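# Hang a picture by its back wire on two wall hooks

## Task

Put the picture's rear wire over both wall hooks so the picture hangs upright, level and facing outward; it counts as failed if the picture drops onto the hooks.

## Robot and tools

Robot: two arms, left_arm and right_arm, each with six joints and a two-finger gripper. Things can fall off the table or be left off it; either fails the scene. A loose object may occasionally get a brief push from outside.

Frame: all hand positions, orientations and velocities use the scene frame. Origin is at table-top height, halfway between the nominal arm bases; +z is up, +x points out over the table, and left_arm sits on the +y side (arm names do not match image left/right). Real bases are offset from nominal; only a BASES line gives calibrated positions. end_effector_position (metres) is the point between the finger pads, about 1 cm behind the tips; end_effector_quat_wxyz is orientation. Both may be off by a few cm. Fingers point along the gripper's +z and open along its y.

Row layout: every row is 14 numbers in [-1, 1], both arms always included: left_arm's 6 joints then its opening, then right_arm's 6 joints then its opening. Joint order inside each arm: shoulder, elbow, wrist roll, wrist pitch, waist, wrist yaw. Joint numbers are offsets from the Joint targets shown at the start of the action (not from the previous row), scaled so 1.0 = 2.224 rad for shoulder, elbow and waist, and 8.485 rad for wrist roll, wrist pitch and wrist yaw. Elbow, wrist pitch and wrist yaw have inverted signs in everything you send and read; their stated ranges must be negated and swapped to match your numbers. Stated ranges (arm's own signs): waist -2.618 to 3.054, shoulder 0 to 3.142, elbow 0 to 3.142, wrist pitch -1.571 to 1.571, wrist yaw -1.571 to 1.571, wrist roll -2.094 to 2.094; real ends may differ by up to 0.059 rad. An action asking any joint more than 0.059 rad beyond its range is rejected for both arms; a malformed action or a failing first action rejects the whole call. The opening number is absolute, not an offset: +1 fully open (0.094 m pad gap), -1 closed. To keep a gripper unchanged, resend its current command; 0 means half open.

execute_actions(actions, cameras): actions is a list of up to 15 rows-tables per action; each row lasts one 1/30 s step and the last row is held for the rest of the 15 steps. An empty list just reports state. Joint speed limits, a per-step lead limit (0.339 rad big joints, 2.2 rad wrist) and a 200 mm gripper-jump limit may cut commands short; send the remainder in a later action.

move(target, speed, blend, opening_speed, blocking, cameras): target is one 14-number row or a list of up to 15 rows; all offsets count from the same starting Joint targets, not chained. speed is rad/s for the joint with farthest to travel (0.01 to 12.57, default 0.5), one number or one per target. blend (rad) rounds corners in a list. opening_speed (0.2 or more per second, on the -1..+1 scale) ramps the fingers; use a low value when closing on fragile things. Paths take at least 0.5 s, stop short beyond 10 s, do not avoid obstacles or the other arm. blocking=false returns after about 0.5 s while motion continues. Result adds a move: line: done, off_target (resting over 0.035 rad from target), moving, held or fault, plus limits=held if steps were withheld. Neither done nor off_target tells you about contact.

wait(seconds 0 to 10) lets time pass holding commands; stop brakes a running move; zoom_image(camera, region [x0,y0,x1,y1], max 504x504 px) enlarges part of the latest image. Cameras: cam_head_left, cam_head_right, cam_high, cam_low, cam_left_wrist, cam_right_wrist, all 672x504. finished_scene(scene) ends the scene irreversibly; the picture must stay hung with no robot help.

Result lines: Joint positions and Joint velocities, per arm in the joint order above plus pad gap (m, m/s); velocities may read "within noise". Joint targets: the base for your next offsets. Tool commands: current gripper commands. grip_measured: finger opening on the command scale (reads up to ~2.7 mm wide when empty; narrower than a squeezed hard part). grip_effort_nm: gripper motor effort, negative closing, not a pad force. Joint torques: drive output including arm weight, with offsets and noise; entries 1, 2 and 5 wrap at ±28 N m. "joint sent to its limit" means a joint was clipped at its end; "joint command not followed" means the clearance check altered targets. Call results also list joint positions at some steps.

Cautions: avoid drops, releasing moving parts, fast impacts and hard pushes; contact force rises with speed and with how far past contact you aim. Arms clashing or one gripper closing on the other's fingers can fail the scene. An arm blocked by an object keeps pushing; command its targets back past its measured positions. Holding loads, stretching out or pushing at unreachable poses heats motors: MOTOR HOT at 75 °C, fold-and-idle fault at 90 °C, collapse at 100 °C. Thinking time lets the sim run, so be brief and smooth.

Each tool is called after "Call:" as name(argument=value, ...) on one line, values as JSON.

## Session

Call:
execute_actions(actions=[])

Scene clock: 0.00 s.
left_arm: end_effector_position=(+0.3912, +0.2857, +0.1101) grip_measured=+1.000 grip_effort_nm=n/a end_effector_quat_wxyz=(+0.536, -0.106, +0.830, +0.111) | right_arm: end_effector_position=(+0.3321, -0.3372, +0.0833) grip_measured=+1.000 grip_effort_nm=n/a end_effector_quat_wxyz=(+0.541, +0.060, +0.834, -0.089)
Joint names: [shoulder, elbow, wrist roll, wrist pitch, waist, wrist yaw]
Joint positions: left_arm=[1.528 -0.363 -0.08 -0.724 -0.084 0.342 0.094] | right_arm=[1.539 -0.301 0.054 -0.804 0.121 -0.32 0.094]
Joint velocities: within noise
Joint torques (N m): no reading
Motor temperatures (°C): left_arm=[38 36 30 38 25 25 26] | right_arm=[38 36 25 43 27 22 27]
Heat: left arm: 38 °C; right arm: 43 °C.
Joint targets: left_arm=[1.518 -0.374 -0.081 -0.738 -0.084 0.343] | right_arm=[1.528 -0.311 0.054 -0.818 0.121 -0.321]
Tool commands: left_gripper/opening=+1.0 right_gripper/opening=+1.0

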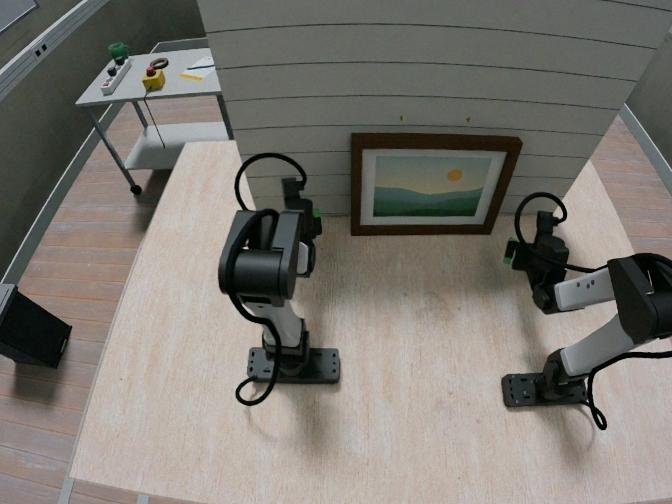

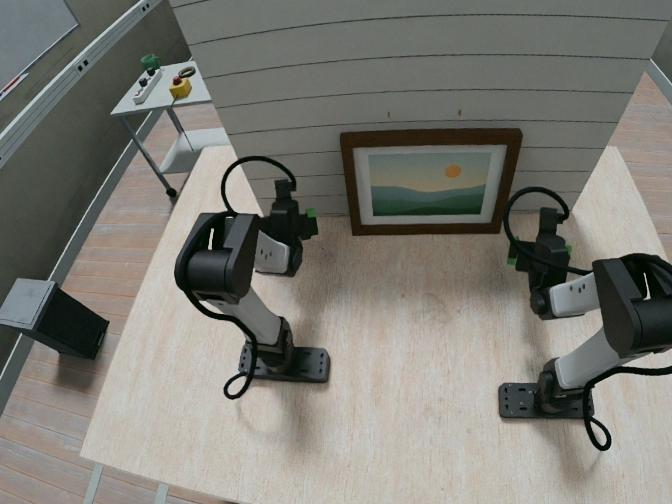

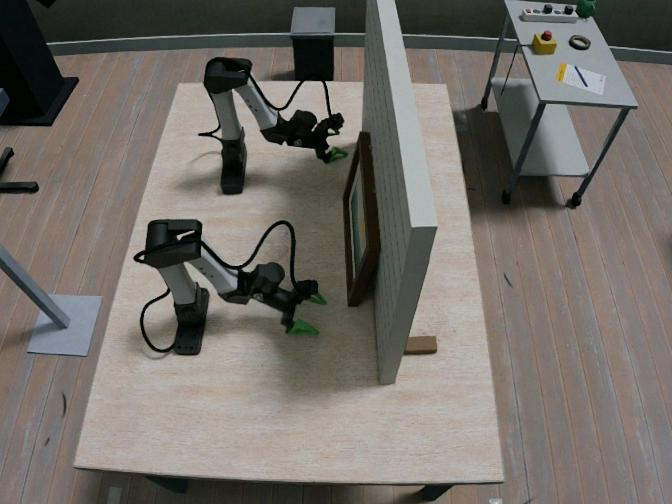

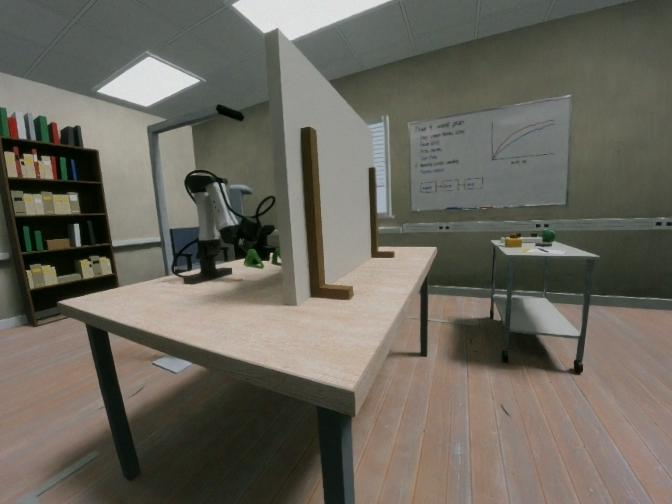

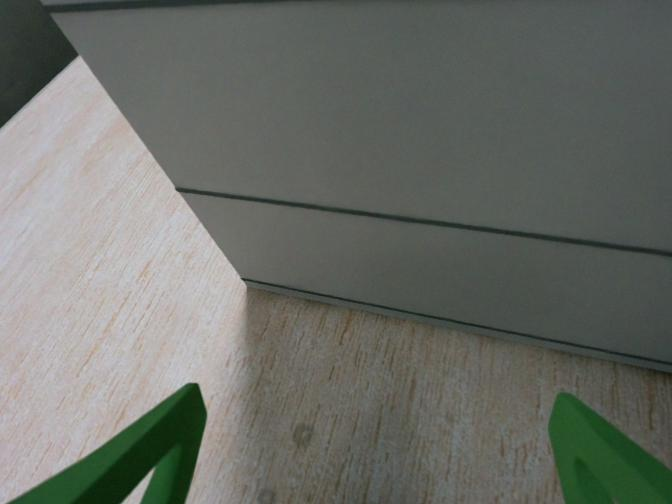

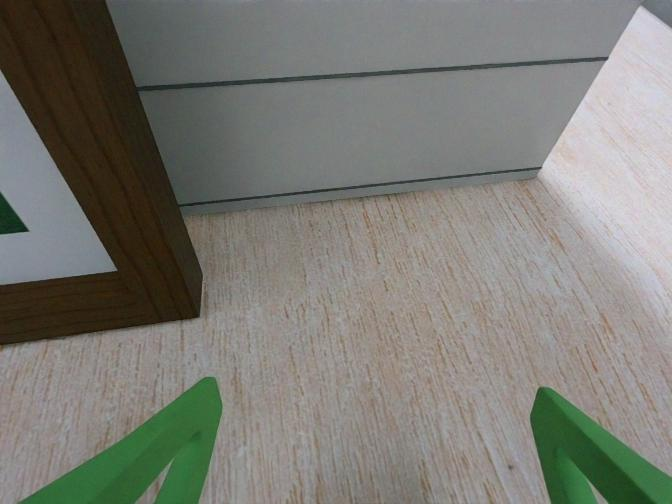

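Call:
zoom_image(camera="cam_head_left", region=[330, 90, 540, 250])

Call:
zoom_image(camera="cam_head_right", region=[320, 90, 540, 250])

Call:
zoom_image(camera="cam_high", region=[320, 120, 450, 320])

Call:
zoom_image(camera="cam_high", region=[340, 130, 400, 220])

Scaled by 2.400 from the camera's 672x504 image, which has a finer 960x720 frame.

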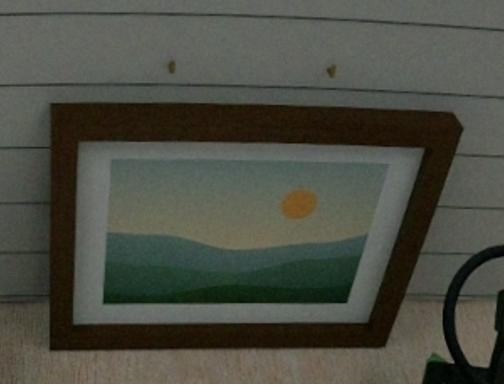

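Scaled by 2.291 from the camera's 672x504 image, which has a finer 960x720 frame.

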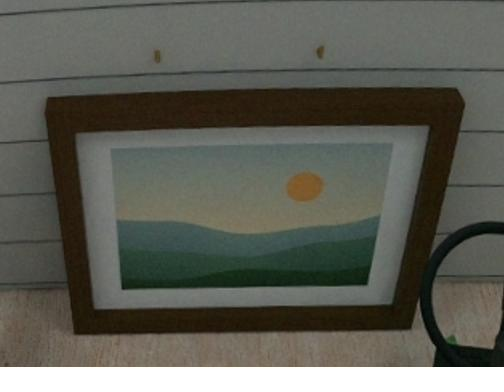

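Scaled by 2.520 from the camera's 672x504 image, which has a finer 960x720 frame.

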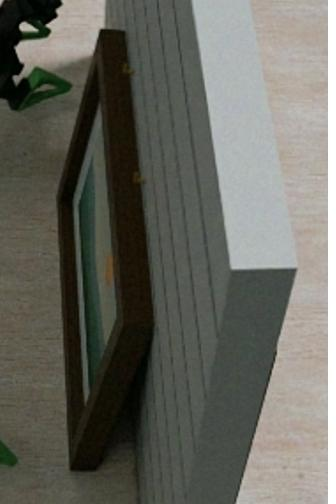

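Scaled by 5.600 from the camera's 672x504 image, which has a finer 960x720 frame.

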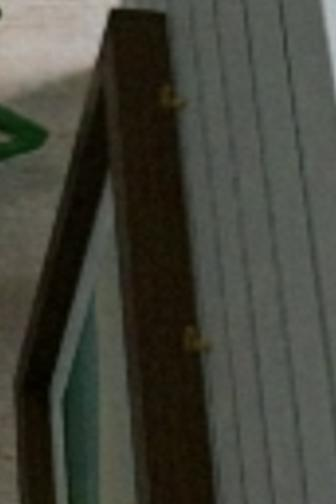

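Call:
move(target=[0, -0.12, 0, 0, 0, 0, 1, 0, -0.12, 0, 0, 0, 0, 1], speed=1.0, cameras=[])

Call:
move(target=[-0.1, 0, 0, 0, 0, 0, 1, -0.1, 0, 0, 0, 0, 0, 1], speed=1.0, cameras=[])

Call:
move(target=[0, 0, 0, 0, 0, -0.0403, 1, 0, 0, 0, 0, 0, 0.0378, 1], speed=1.0, cameras=[])

Call:
move(target=[0, 0, 0, 0.05, 0, 0, 1, 0, 0, 0, 0.05, 0, 0, 1], speed=1.0)

Scene clock: 117.23 s.
left_arm: end_effector_position=(+0.4414, +0.2833, +0.1816) grip_measured=+1.000 grip_effort_nm=0.002 end_effector_quat_wxyz=(+0.598, -0.113, +0.787, +0.101) | right_arm: end_effector_position=(+0.3998, -0.3294, +0.1825) grip_measured=+1.000 grip_effort_nm=0.002 end_effector_quat_wxyz=(+0.640, +0.079, +0.761, -0.069)
Joint names: [shoulder, elbow, wrist roll, wrist pitch, waist, wrist yaw]
Joint positions: left_arm=[1.518 -0.57 -0.073 -0.663 -0.084 0.341 0.094] | right_arm=[1.539 -0.561 0.054 -0.795 0.121 -0.32 0.094]
Joint velocities: within noise
Joint torques (N m): left_arm=[-6.63 -10.82 -0.17 -2.57 0.03 0.1] | right_arm=[-6.5 -6.65 0.01 -2.29 -0.35 -0.06]
Motor temperatures (°C): left_arm=[41 39 28 41 24 23 23] | right_arm=[38 38 25 50 26 22 25]
Heat: left arm: 41 °C; right arm: 50 °C.
Joint targets: left_arm=[1.518 -0.641 -0.081 -0.738 -0.084 0.342] | right_arm=[1.528 -0.578 0.054 -0.819 0.121 -0.321]
move: off_target (left_arm); left_arm: the wrist pitch is farthest, 0.075 rad from its target
No camera images: "cameras" was empty.

Scene clock: 118.10 s.
left_arm: end_effector_position=(+0.4312, +0.2837, +0.3055) grip_measured=+1.000 grip_effort_nm=0.002 end_effector_quat_wxyz=(+0.716, -0.132, +0.682, +0.076) | right_arm: end_effector_position=(+0.3788, -0.3318, +0.2712) grip_measured=+1.000 grip_effort_nm=0.007 end_effector_quat_wxyz=(+0.718, +0.094, +0.688, -0.050)
Joint names: [shoulder, elbow, wrist roll, wrist pitch, waist, wrist yaw]
Joint positions: left_arm=[1.3 -0.625 -0.073 -0.713 -0.084 0.341 0.094] | right_arm=[1.319 -0.561 0.054 -0.796 0.121 -0.32 0.094]
Joint velocities: within noise
Joint torques (N m): left_arm=[-5.86 -7.21 -0.15 -2.05 0.01 0.03] | right_arm=[-5.5 -7.25 0 -2.27 -0.31 0.01]
Motor temperatures (°C): left_arm=[41 40 28 41 24 23 23] | right_arm=[38 38 25 50 26 22 25]
Heat: left arm: 41 °C; right arm: 50 °C.
Joint targets: left_arm=[1.296 -0.641 -0.081 -0.738 -0.084 0.342] | right_arm=[1.306 -0.578 0.054 -0.819 0.121 -0.321]
move: done
No camera images: "cameras" was empty.

Scene clock: 119.37 s.
left_arm: end_effector_position=(+0.4385, +0.2265, +0.3059) grip_measured=+1.000 grip_effort_nm=-0.002 end_effector_quat_wxyz=(+0.719, -0.011, +0.694, -0.041) | right_arm: end_effector_position=(+0.3817, -0.2807, +0.2715) grip_measured=+1.000 grip_effort_nm=0.002 end_effector_quat_wxyz=(+0.719, -0.013, +0.693, +0.053)
Joint names: [shoulder, elbow, wrist roll, wrist pitch, waist, wrist yaw]
Joint positions: left_arm=[1.3 -0.625 -0.073 -0.713 -0.084 0.004 0.094] | right_arm=[1.319 -0.561 0.054 -0.796 0.121 -0.021 0.094]
Joint velocities: within noise
Joint torques (N m): left_arm=[-5.89 -7.15 -0.15 -2.14 0.02 -0.03] | right_arm=[-5.5 -7.28 0.01 -2.3 -0.27 0.32]
Motor temperatures (°C): left_arm=[40 40 28 41 24 23 23] | right_arm=[38 38 25 51 26 22 25]
Heat: left arm: 41 °C; right arm: 51 °C.
Joint targets: left_arm=[1.296 -0.641 -0.081 -0.738 -0.084 0.001] | right_arm=[1.306 -0.578 0.054 -0.819 0.121 0.000]
move: done
No camera images: "cameras" was empty.

Scene clock: 120.67 s.
left_arm: end_effector_position=(+0.4213, +0.2272, +0.2057) grip_measured=+1.000 grip_effort_nm=-0.002 end_effector_quat_wxyz=(+0.561, -0.013, +0.827, -0.032) | right_arm: end_effector_position=(+0.3642, -0.2819, +0.1704) grip_measured=+1.000 grip_effort_nm=0.007 end_effector_quat_wxyz=(+0.559, -0.021, +0.828, +0.040)
Joint names: [shoulder, elbow, wrist roll, wrist pitch, waist, wrist yaw]
Joint positions: left_arm=[1.3 -0.625 -0.073 -0.296 -0.084 0.003 0.094] | right_arm=[1.319 -0.561 0.054 -0.376 0.121 -0.016 0.094]
Joint velocities: within noise
Joint torques (N m): left_arm=[-5.87 -7.12 -0.15 -2.03 0.03 -0.01] | right_arm=[-5.59 -7.36 0.01 -2.27 -0.31 0.19]
Motor temperatures (°C): left_arm=[40 40 28 41 24 23 23] | right_arm=[38 38 25 51 26 22 25]
Heat: left arm: 41 °C; right arm: 51 °C.
Joint targets: left_arm=[1.296 -0.641 -0.081 -0.314 -0.084 0.000] | right_arm=[1.306 -0.578 0.054 -0.394 0.121 0.000]
move: done

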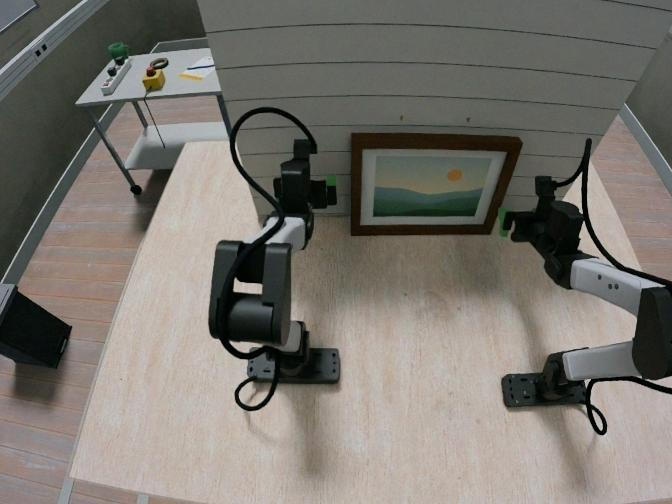

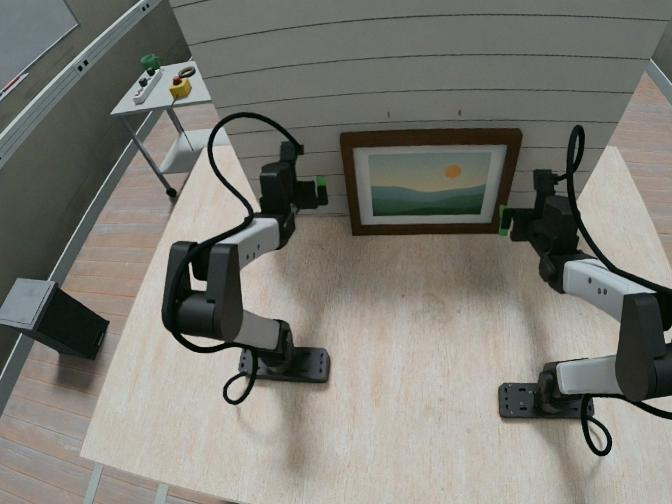

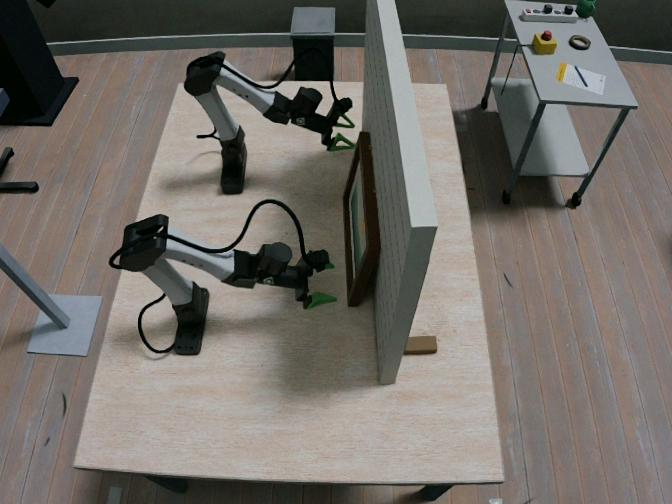

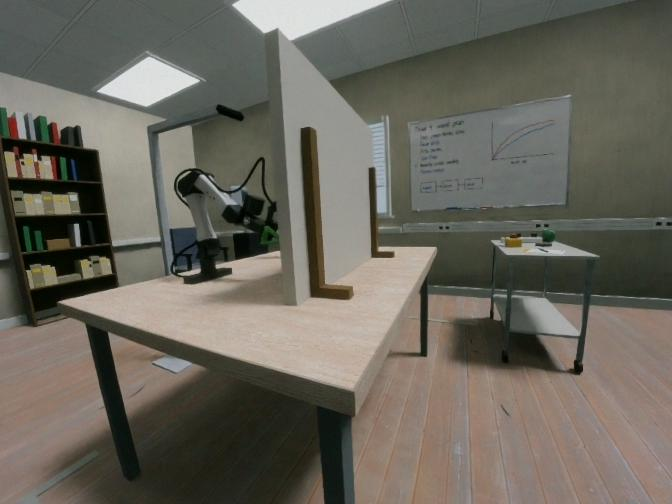

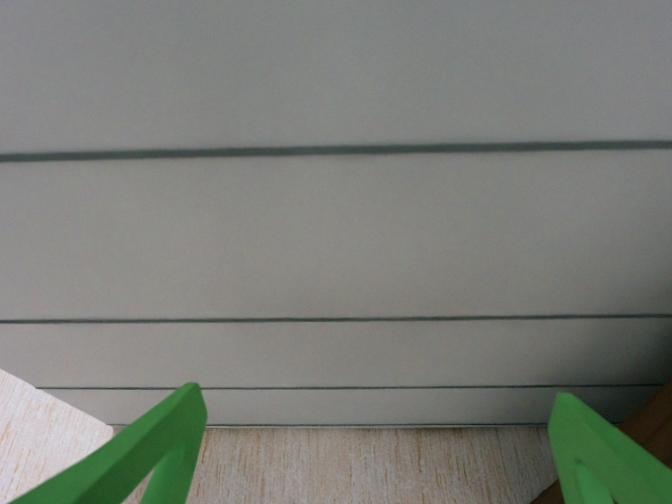

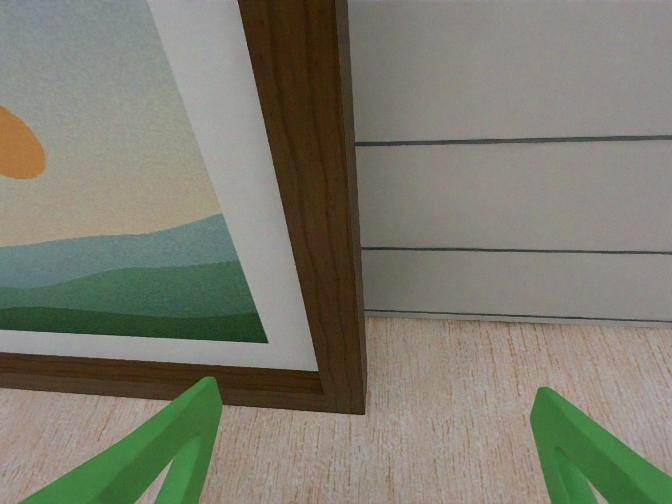

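Call:
move(target=[-0.226, 0.1052, 0, -0.0085, -0.1646, 0.0483, 1, -0.1116, 0.0022, 0, -0.0107, 0.1254, -0.0462, 1], speed=1.0)

Scene clock: 265.27 s.
left_arm: end_effector_position=(+0.3328, +0.1806, +0.2893) grip_measured=+1.000 grip_effort_nm=-0.002 end_effector_quat_wxyz=(+0.692, -0.017, +0.722, -0.022) | right_arm: end_effector_position=(+0.3315, -0.2437, +0.2788) grip_measured=+1.000 grip_effort_nm=0.007 end_effector_quat_wxyz=(+0.683, +0.006, +0.730, +0.013)
Joint names: [shoulder, elbow, wrist roll, wrist pitch, waist, wrist yaw]
Joint positions: left_arm=[0.798 -0.408 -0.073 -0.344 -0.445 0.396 0.094] | right_arm=[1.072 -0.561 0.054 -0.44 0.393 -0.375 0.094]
Joint velocities: within noise
Joint torques (N m): left_arm=[-2.18 -6.15 -0.16 -2.25 -0.53 0.22] | right_arm=[-4.15 -7.41 -0.01 -2.52 0.28 -0.24]
Motor temperatures (°C): left_arm=[36 44 27 42 24 22 22] | right_arm=[36 43 24 55 25 22 24]
Heat: left arm: 44 °C; right arm: 55 °C.
Joint targets: left_arm=[0.793 -0.407 -0.081 -0.386 -0.450 0.410] | right_arm=[1.058 -0.573 0.054 -0.485 0.400 -0.392]
move: off_target (left_arm, right_arm); left_arm: the wrist pitch is farthest, 0.042 rad from its target; right_arm: the wrist pitch is farthest, 0.045 rad from its target

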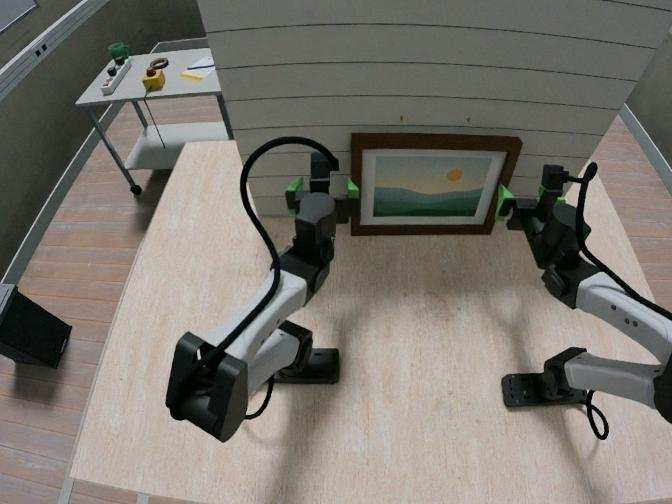

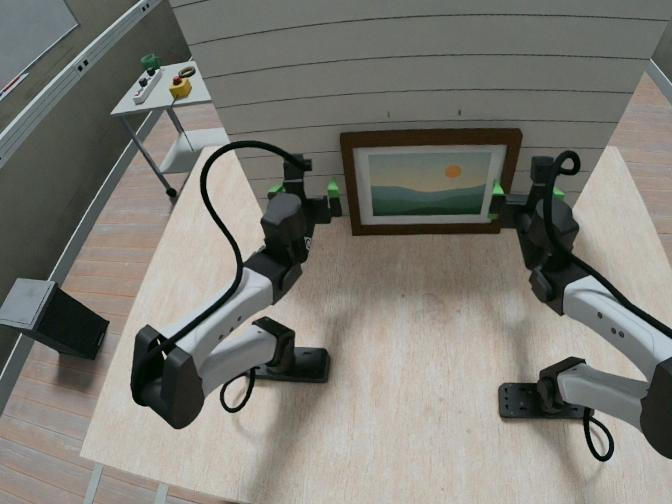

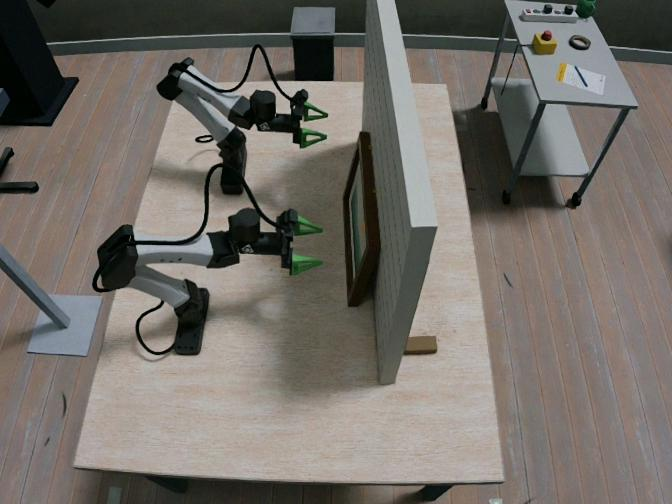

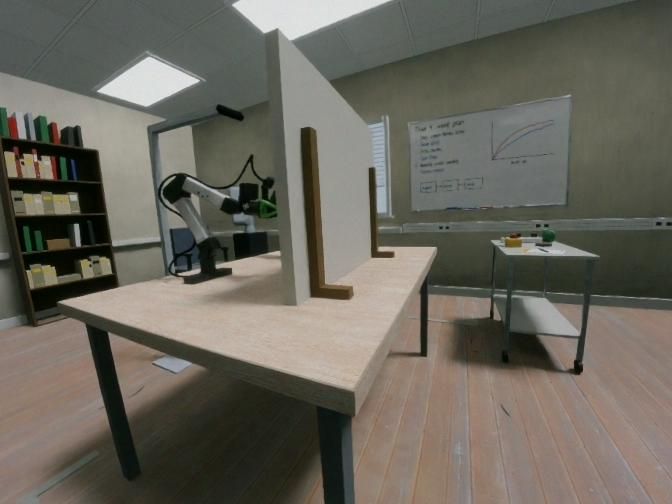

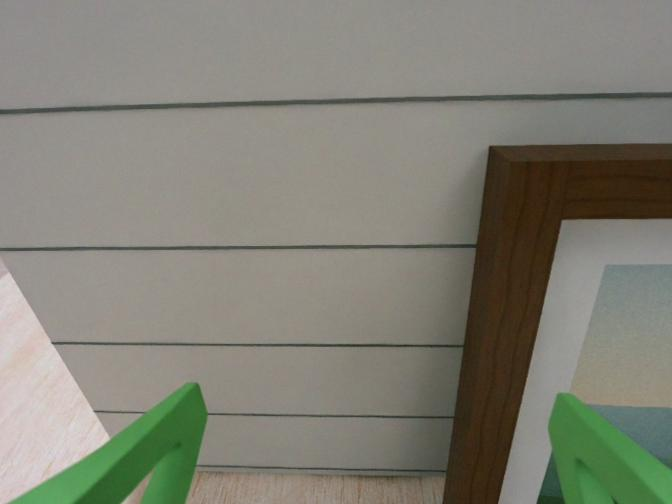

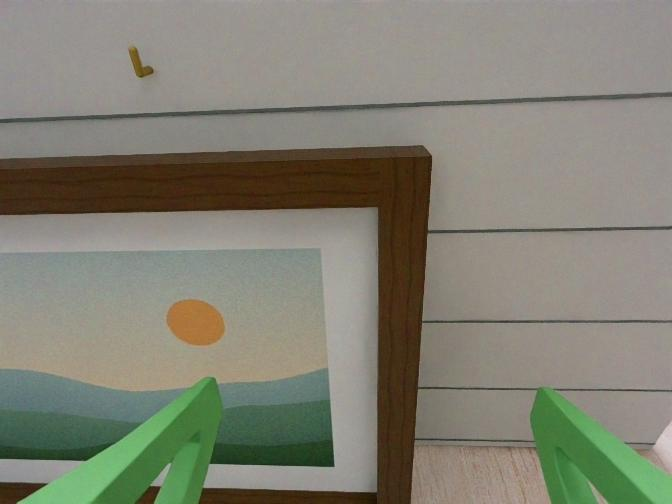

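Call:
zoom_image(camera="cam_right_wrist", region=[90, 20, 290, 170])

Call:
zoom_image(camera="cam_right_wrist", region=[340, 120, 500, 240])

Call:
zoom_image(camera="cam_left_wrist", region=[440, 120, 600, 240])

Call:
zoom_image(camera="cam_right_wrist", region=[330, 400, 500, 504])

Scaled by 2.520 from the camera's 672x504 image, which has a finer 960x720 frame.

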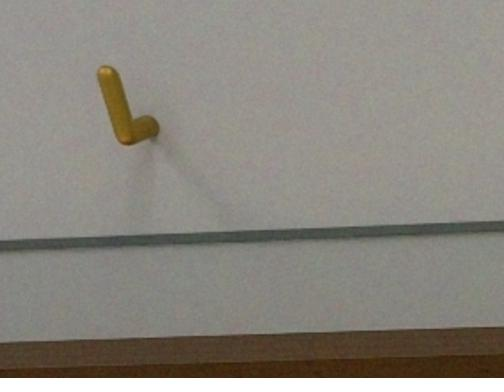

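Scaled by 3.150 from the camera's 672x504 image, which has a finer 960x720 frame.

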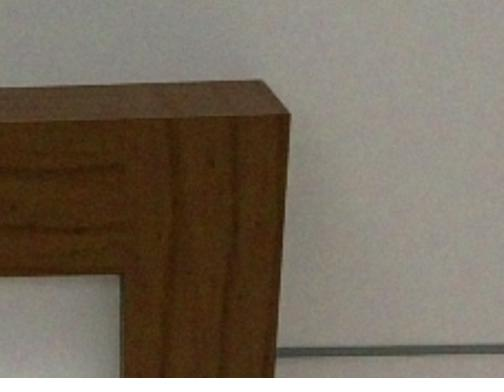

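Scaled by 3.150 from the camera's 672x504 image, which has a finer 960x720 frame.

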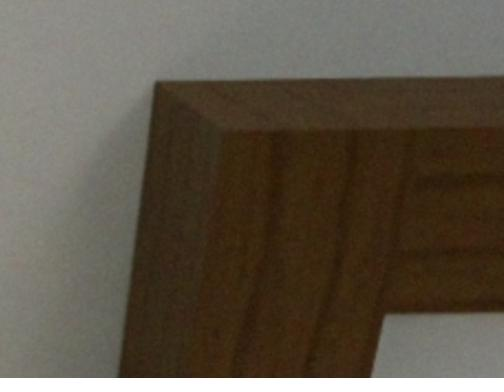

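Scaled by 2.965 from the camera's 672x504 image, which has a finer 960x720 frame.

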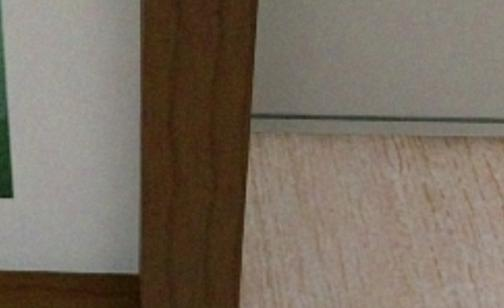

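Call:
zoom_image(camera="cam_high", region=[200, 180, 350, 300])

Call:
zoom_image(camera="cam_head_left", region=[260, 130, 400, 290])

Call:
zoom_image(camera="cam_high", region=[330, 120, 400, 320])

Scaled by 3.360 from the camera's 672x504 image, which has a finer 960x720 frame.

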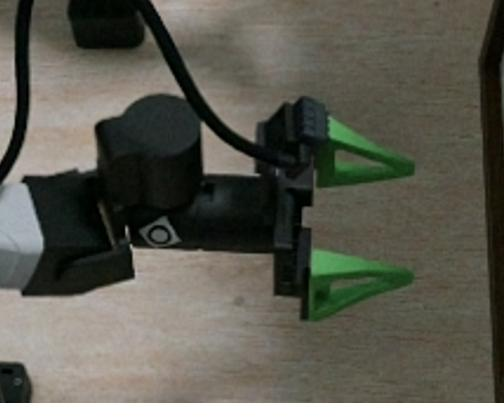

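Scaled by 3.150 from the camera's 672x504 image, which has a finer 960x720 frame.

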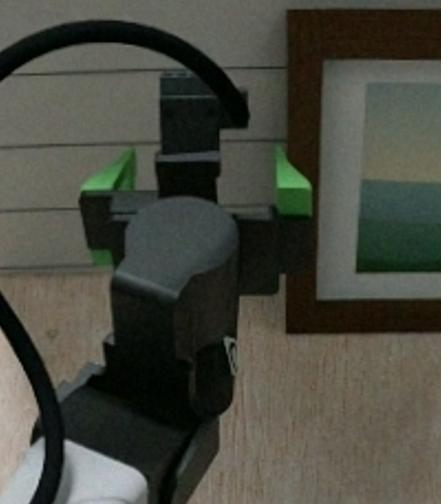

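Scaled by 2.520 from the camera's 672x504 image, which has a finer 960x720 frame.

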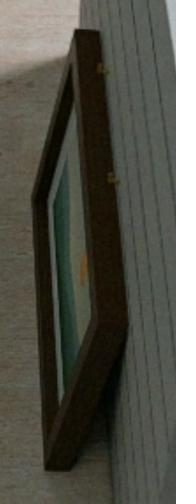

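Call:
zoom_image(camera="cam_right_wrist", region=[260, 430, 420, 504])

Call:
zoom_image(camera="cam_right_wrist", region=[350, 180, 450, 260])

Scaled by 3.150 from the camera's 672x504 image, which has a finer 960x720 frame.

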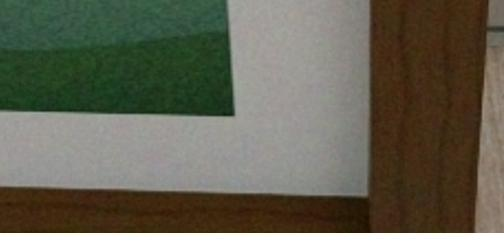

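Scaled by 5.040 from the camera's 672x504 image, which has a finer 960x720 frame.

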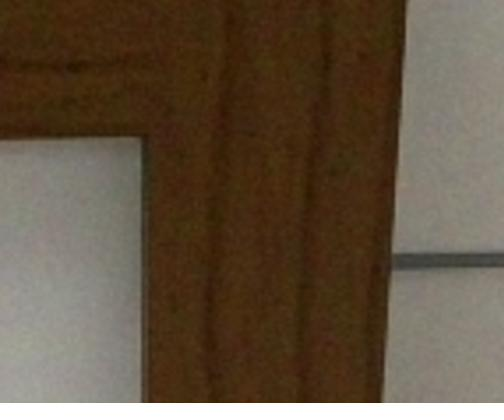

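Call:
move(target=[[0, 0, -0.1756, 0, 0.2727, -0.1908, 1, 0, 0, 0, 0.1267, 0, 0, 1], [0.5585, -0.0866, -0.1756, -0.1236, 0.2727, -0.1908, 1, 0, 0, 0, 0.1267, 0, 0, 1]], speed=1.2, cameras=["cam_left_wrist", "cam_head_left", "cam_high"])

Scene clock: 543.40 s.
left_arm: end_effector_position=(+0.3901, +0.1550, +0.1401) grip_measured=+1.000 grip_effort_nm=-0.007 end_effector_quat_wxyz=(+0.171, -0.198, +0.686, -0.679) | right_arm: end_effector_position=(+0.2128, -0.2922, +0.0866) grip_measured=+1.000 grip_effort_nm=0.012 end_effector_quat_wxyz=(+0.261, -0.116, +0.950, -0.128)
Joint names: [shoulder, elbow, wrist roll, wrist pitch, waist, wrist yaw]
Joint positions: left_arm=[2.025 -0.558 -1.547 -1.406 0.161 -1.245 0.094] | right_arm=[1.072 -0.561 0.054 0.594 0.393 -0.376 0.094]
Joint velocities: within noise
Joint torques (N m): left_arm=[-7.53 -6.12 -0.29 -1.79 -0.43 0.3] | right_arm=[-3.45 -6.78 0.03 -1.3 0.34 -0.37]
Motor temperatures (°C): left_arm=[31 43 25 49 23 21 21] | right_arm=[31 46 24 64 24 21 23]
Heat: left arm: 49 °C; right arm: 64 °C.
Joint targets: left_arm=[2.035 -0.600 -1.571 -1.435 0.157 -1.209] | right_arm=[1.058 -0.573 0.054 0.590 0.400 -0.392]
move: off_target (left_arm); left_arm: the elbow is farthest, 0.042 rad from its target
Images, in order (width x height): cam_head_left 672x504, cam_high 672x504, cam_left_wrist 672x504.

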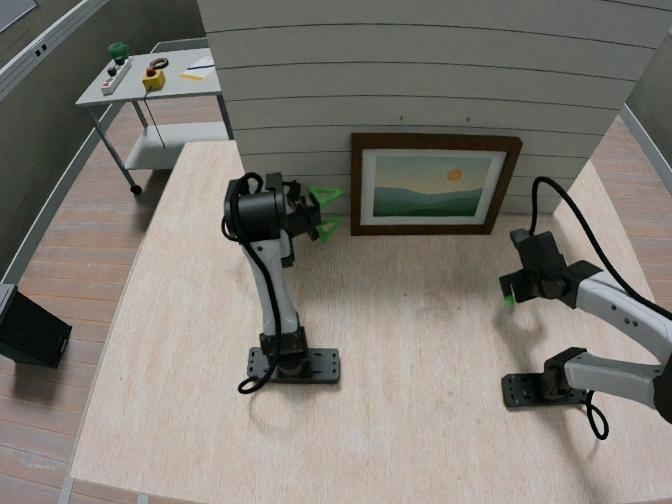

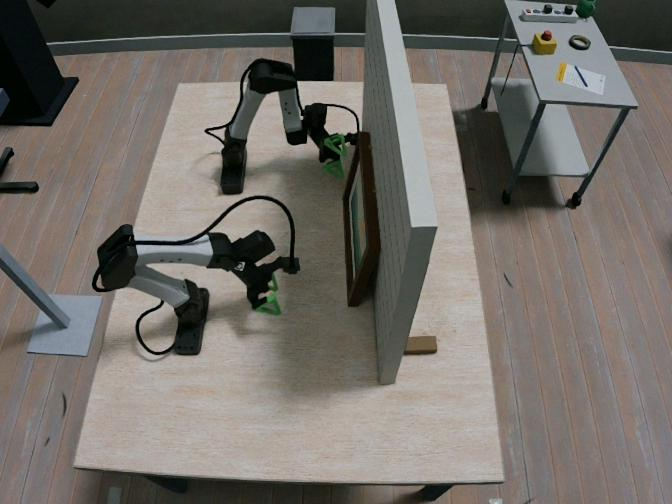

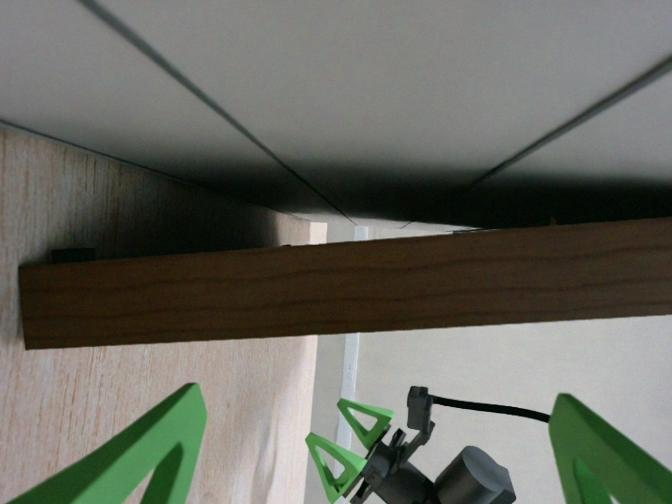

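Call:
move(target=[0, 0, 0, 0, 0, 0, 1, 0.2, 0, 0, 0.03, 0, 0, 1], speed=1.0, cameras=["cam_left_wrist"])

Call:
zoom_image(camera="cam_left_wrist", region=[0, 170, 250, 360])

Call:
zoom_image(camera="cam_left_wrist", region=[240, 190, 440, 300])

Call:
zoom_image(camera="cam_left_wrist", region=[430, 180, 640, 300])

Scene clock: 563.73 s.
left_arm: end_effector_position=(+0.3901, +0.1550, +0.1402) grip_measured=+1.000 grip_effort_nm=-0.002 end_effector_quat_wxyz=(+0.171, -0.197, +0.686, -0.679) | right_arm: end_effector_position=(+0.1723, -0.3094, +0.0264) grip_measured=+0.999 grip_effort_nm=0.042 end_effector_quat_wxyz=(+0.042, -0.164, +0.967, -0.188)
Joint names: [shoulder, elbow, wrist roll, wrist pitch, waist, wrist yaw]
Joint positions: left_arm=[2.025 -0.558 -1.547 -1.407 0.161 -1.245 0.094] | right_arm=[1.433 -0.637 0.057 0.777 0.399 -0.387 0.094]
Joint velocities: within noise
Joint torques (N m): left_arm=[-7.58 -6.13 -0.29 -1.82 -0.44 0.3] | right_arm=[1.77 0.17 0.02 0.23 -0.23 -0.29]
Motor temperatures (°C): left_arm=[33 43 25 48 23 21 21] | right_arm=[31 45 24 58 24 22 23]
Heat: left arm: 48 °C; right arm: 58 °C.
Joint targets: left_arm=[2.035 -0.600 -1.571 -1.435 0.157 -1.209] | right_arm=[1.503 -0.574 0.054 0.844 0.400 -0.392]
move: off_target (left_arm, right_arm); left_arm: the elbow is farthest, 0.042 rad from its target; right_arm: the shoulder is farthest, 0.069 rad from its target
Images, in order (width x height): cam_left_wrist 672x504.

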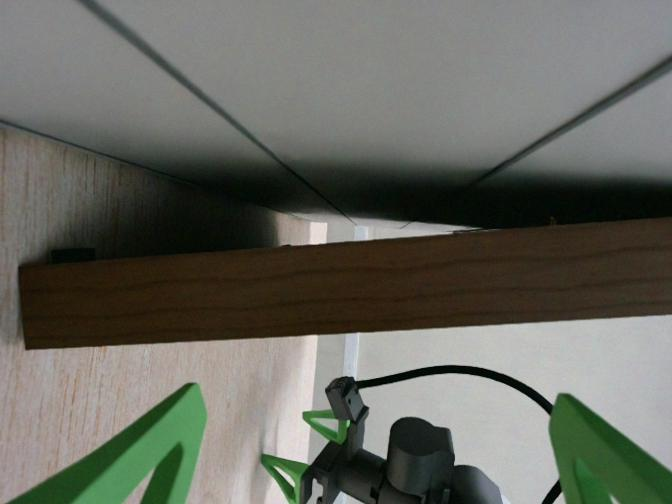

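Scaled by 2.016 from the camera's 672x504 image, which has a finer 960x720 frame.

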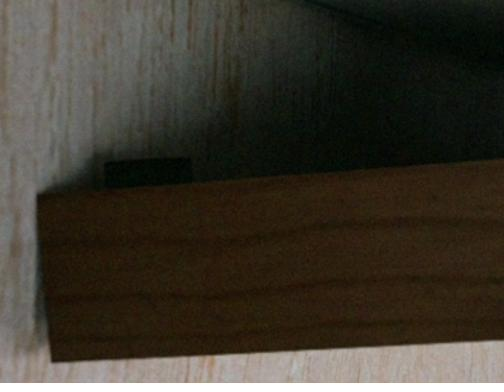

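Scaled by 2.520 from the camera's 672x504 image, which has a finer 960x720 frame.

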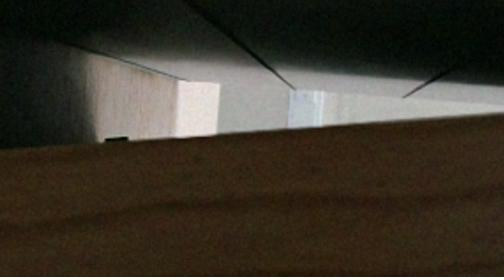

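Scaled by 2.400 from the camera's 672x504 image, which has a finer 960x720 frame.

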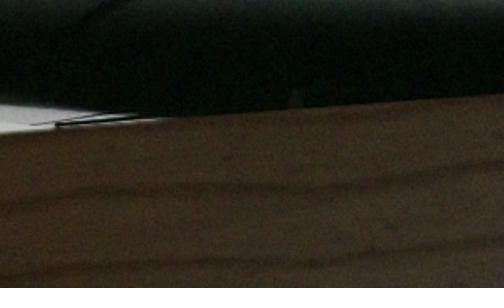

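Call:
move(target=[[0, 0, 0.1852, 0, 0, 0, 0.064, -0.1812, 0, 0, -0.06, 0, 0, 0.064], [0, 0, 0.1852, 0, 0, 0, 0.064, -0.1812, -0.0117, -0.004, -0.1584, -0.4011, 0.0462, 0.064], [0.1079, -0.111, 0.1852, 0.0179, 0.0132, -0.0339, 0.064, -0.1812, -0.0117, -0.004, -0.1584, -0.4011, 0.2295, 0.064], [0.1079, -0.111, 0.1852, 0.0179, 0.0132, -0.0339, 0.064, 0.3988, -0.309, -0.004, -0.2153, -0.4011, 0.2295, 0.064]], speed=1.2)

Scene clock: 807.83 s.
left_arm: end_effector_position=(+0.4119, +0.1581, +0.1001) grip_measured=+0.065 grip_effort_nm=-0.095 end_effector_quat_wxyz=(+0.524, +0.366, +0.611, -0.468) | right_arm: end_effector_position=(+0.4371, -0.3839, +0.0960) grip_measured=+0.065 grip_effort_nm=-0.061 end_effector_quat_wxyz=(+0.562, -0.280, +0.651, +0.426)
Joint names: [shoulder, elbow, wrist roll, wrist pitch, waist, wrist yaw]
Joint positions: left_arm=[2.272 -0.831 -0.021 -1.273 0.181 -1.488 0.05] | right_arm=[2.39 -1.238 0.036 -0.945 -0.487 1.547 0.05]
Joint velocities: within noise
Joint torques (N m): left_arm=[-10.1 -4.07 0.22 -1.46 0.5 -0.17] | right_arm=[-11.19 -5.97 -0.18 -1.83 -0.76 0.27]
Motor temperatures (°C): left_arm=[37 41 25 43 23 21 21] | right_arm=[27 33 24 42 24 22 23]
Heat: left arm: 43 °C; right arm: 42 °C.
Joint targets: left_arm=[2.275 -0.847 0.001 -1.283 0.186 -1.496] | right_arm=[2.390 -1.261 0.020 -0.982 -0.492 1.555]
move: off_target (right_arm); right_arm: the wrist pitch is farthest, 0.038 rad from its target

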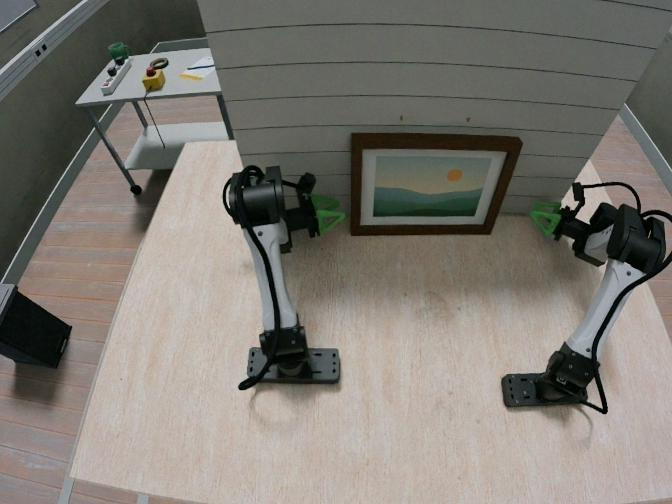

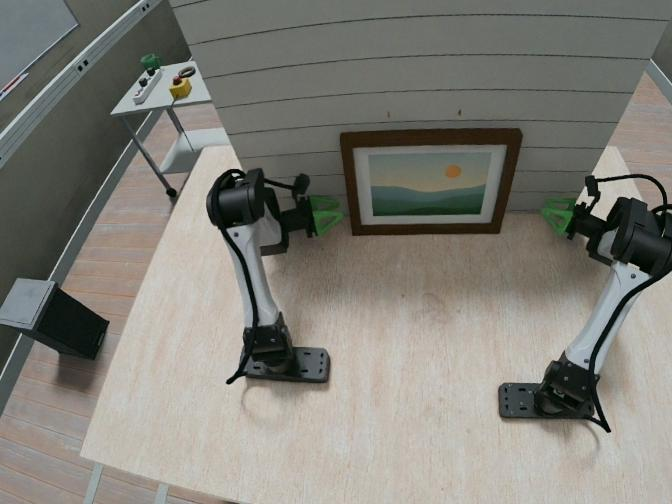

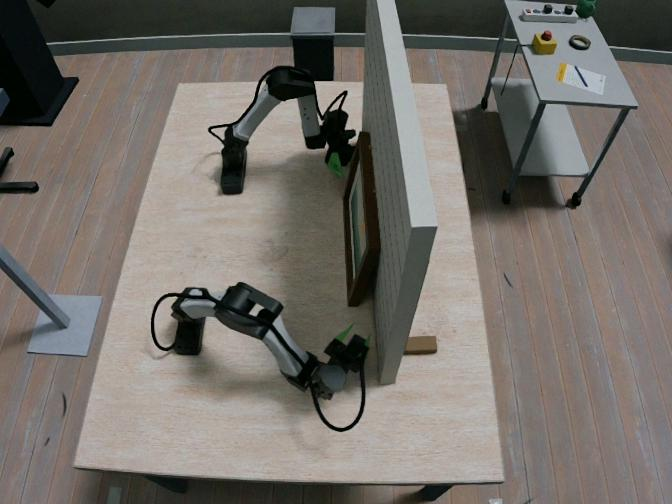

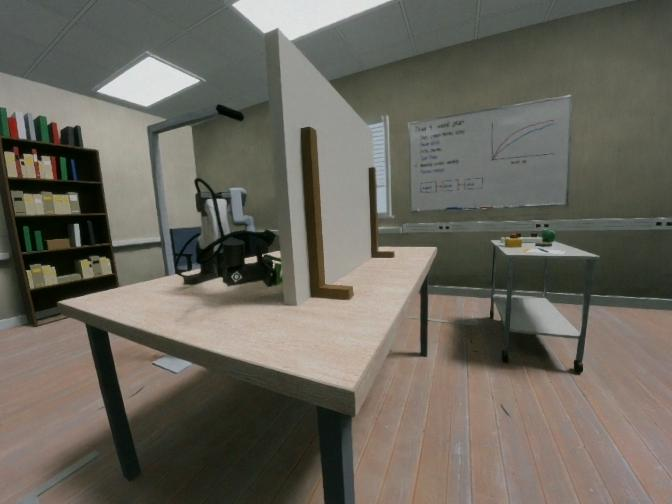

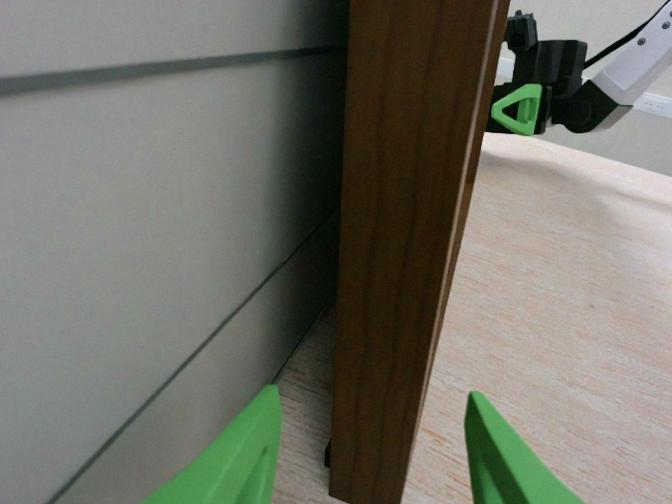

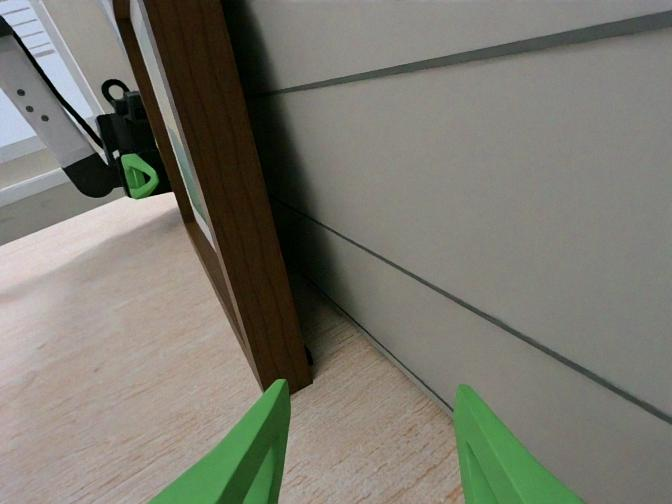

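Call:
move(target=[-0.0027, -0.0029, 0, 0.0011, -0.0344, 0.0088, 0.064, 0, 0, 0, 0, 0.0414, 0, 0.064], speed=0.5, cameras=["cam_left_wrist", "cam_right_wrist"])

Scene clock: 850.67 s.
left_arm: end_effector_position=(+0.4152, +0.1324, +0.0988) grip_measured=+0.065 grip_effort_nm=-0.090 end_effector_quat_wxyz=(+0.517, +0.372, +0.611, -0.470) | right_arm: end_effector_position=(+0.4406, -0.3403, +0.0962) grip_measured=+0.065 grip_effort_nm=-0.066 end_effector_quat_wxyz=(+0.543, -0.310, +0.637, +0.451)
Joint names: [shoulder, elbow, wrist roll, wrist pitch, waist, wrist yaw]
Joint positions: left_arm=[2.272 -0.837 -0.021 -1.264 0.109 -1.432 0.05] | right_arm=[2.39 -1.238 0.036 -0.947 -0.395 1.547 0.05]
Joint velocities: within noise
Joint torques (N m): left_arm=[-10.76 -4.11 0.22 -1.5 0.05 -0.03] | right_arm=[-11.19 -6.04 -0.16 -1.81 -0.92 0.27]
Motor temperatures (°C): left_arm=[39 38 25 40 23 21 21] | right_arm=[34 36 24 44 24 22 23]
Heat: left arm: 40 °C; right arm: 44 °C.
Joint targets: left_arm=[2.269 -0.853 0.001 -1.274 0.109 -1.421] | right_arm=[2.390 -1.261 0.020 -0.982 -0.400 1.555]
move: done
Images, in order (width x height): cam_left_wrist 672x504, cam_right_wrist 672x504.

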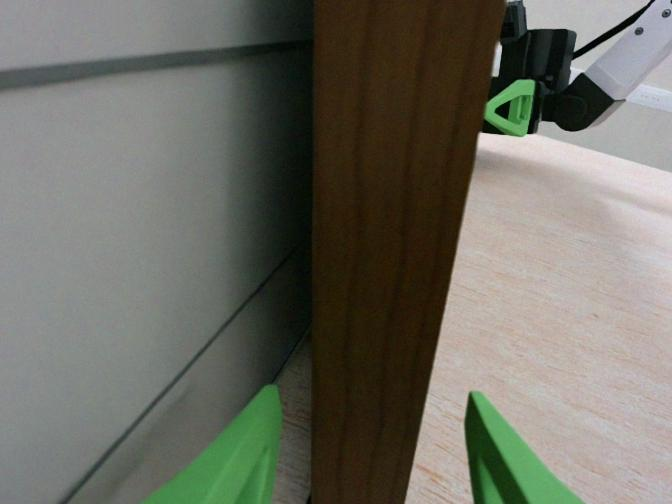

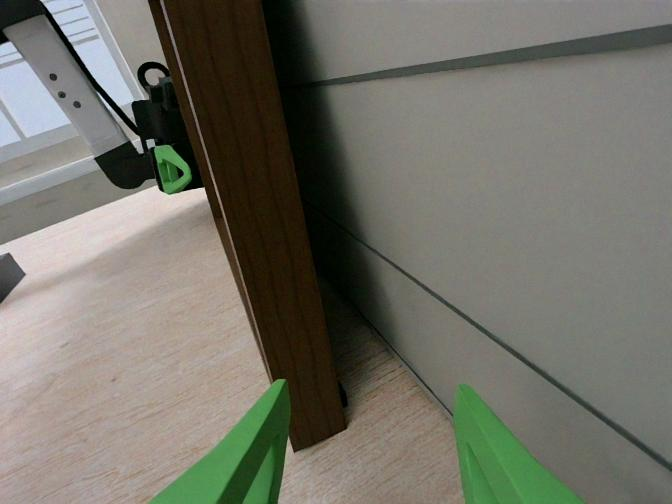

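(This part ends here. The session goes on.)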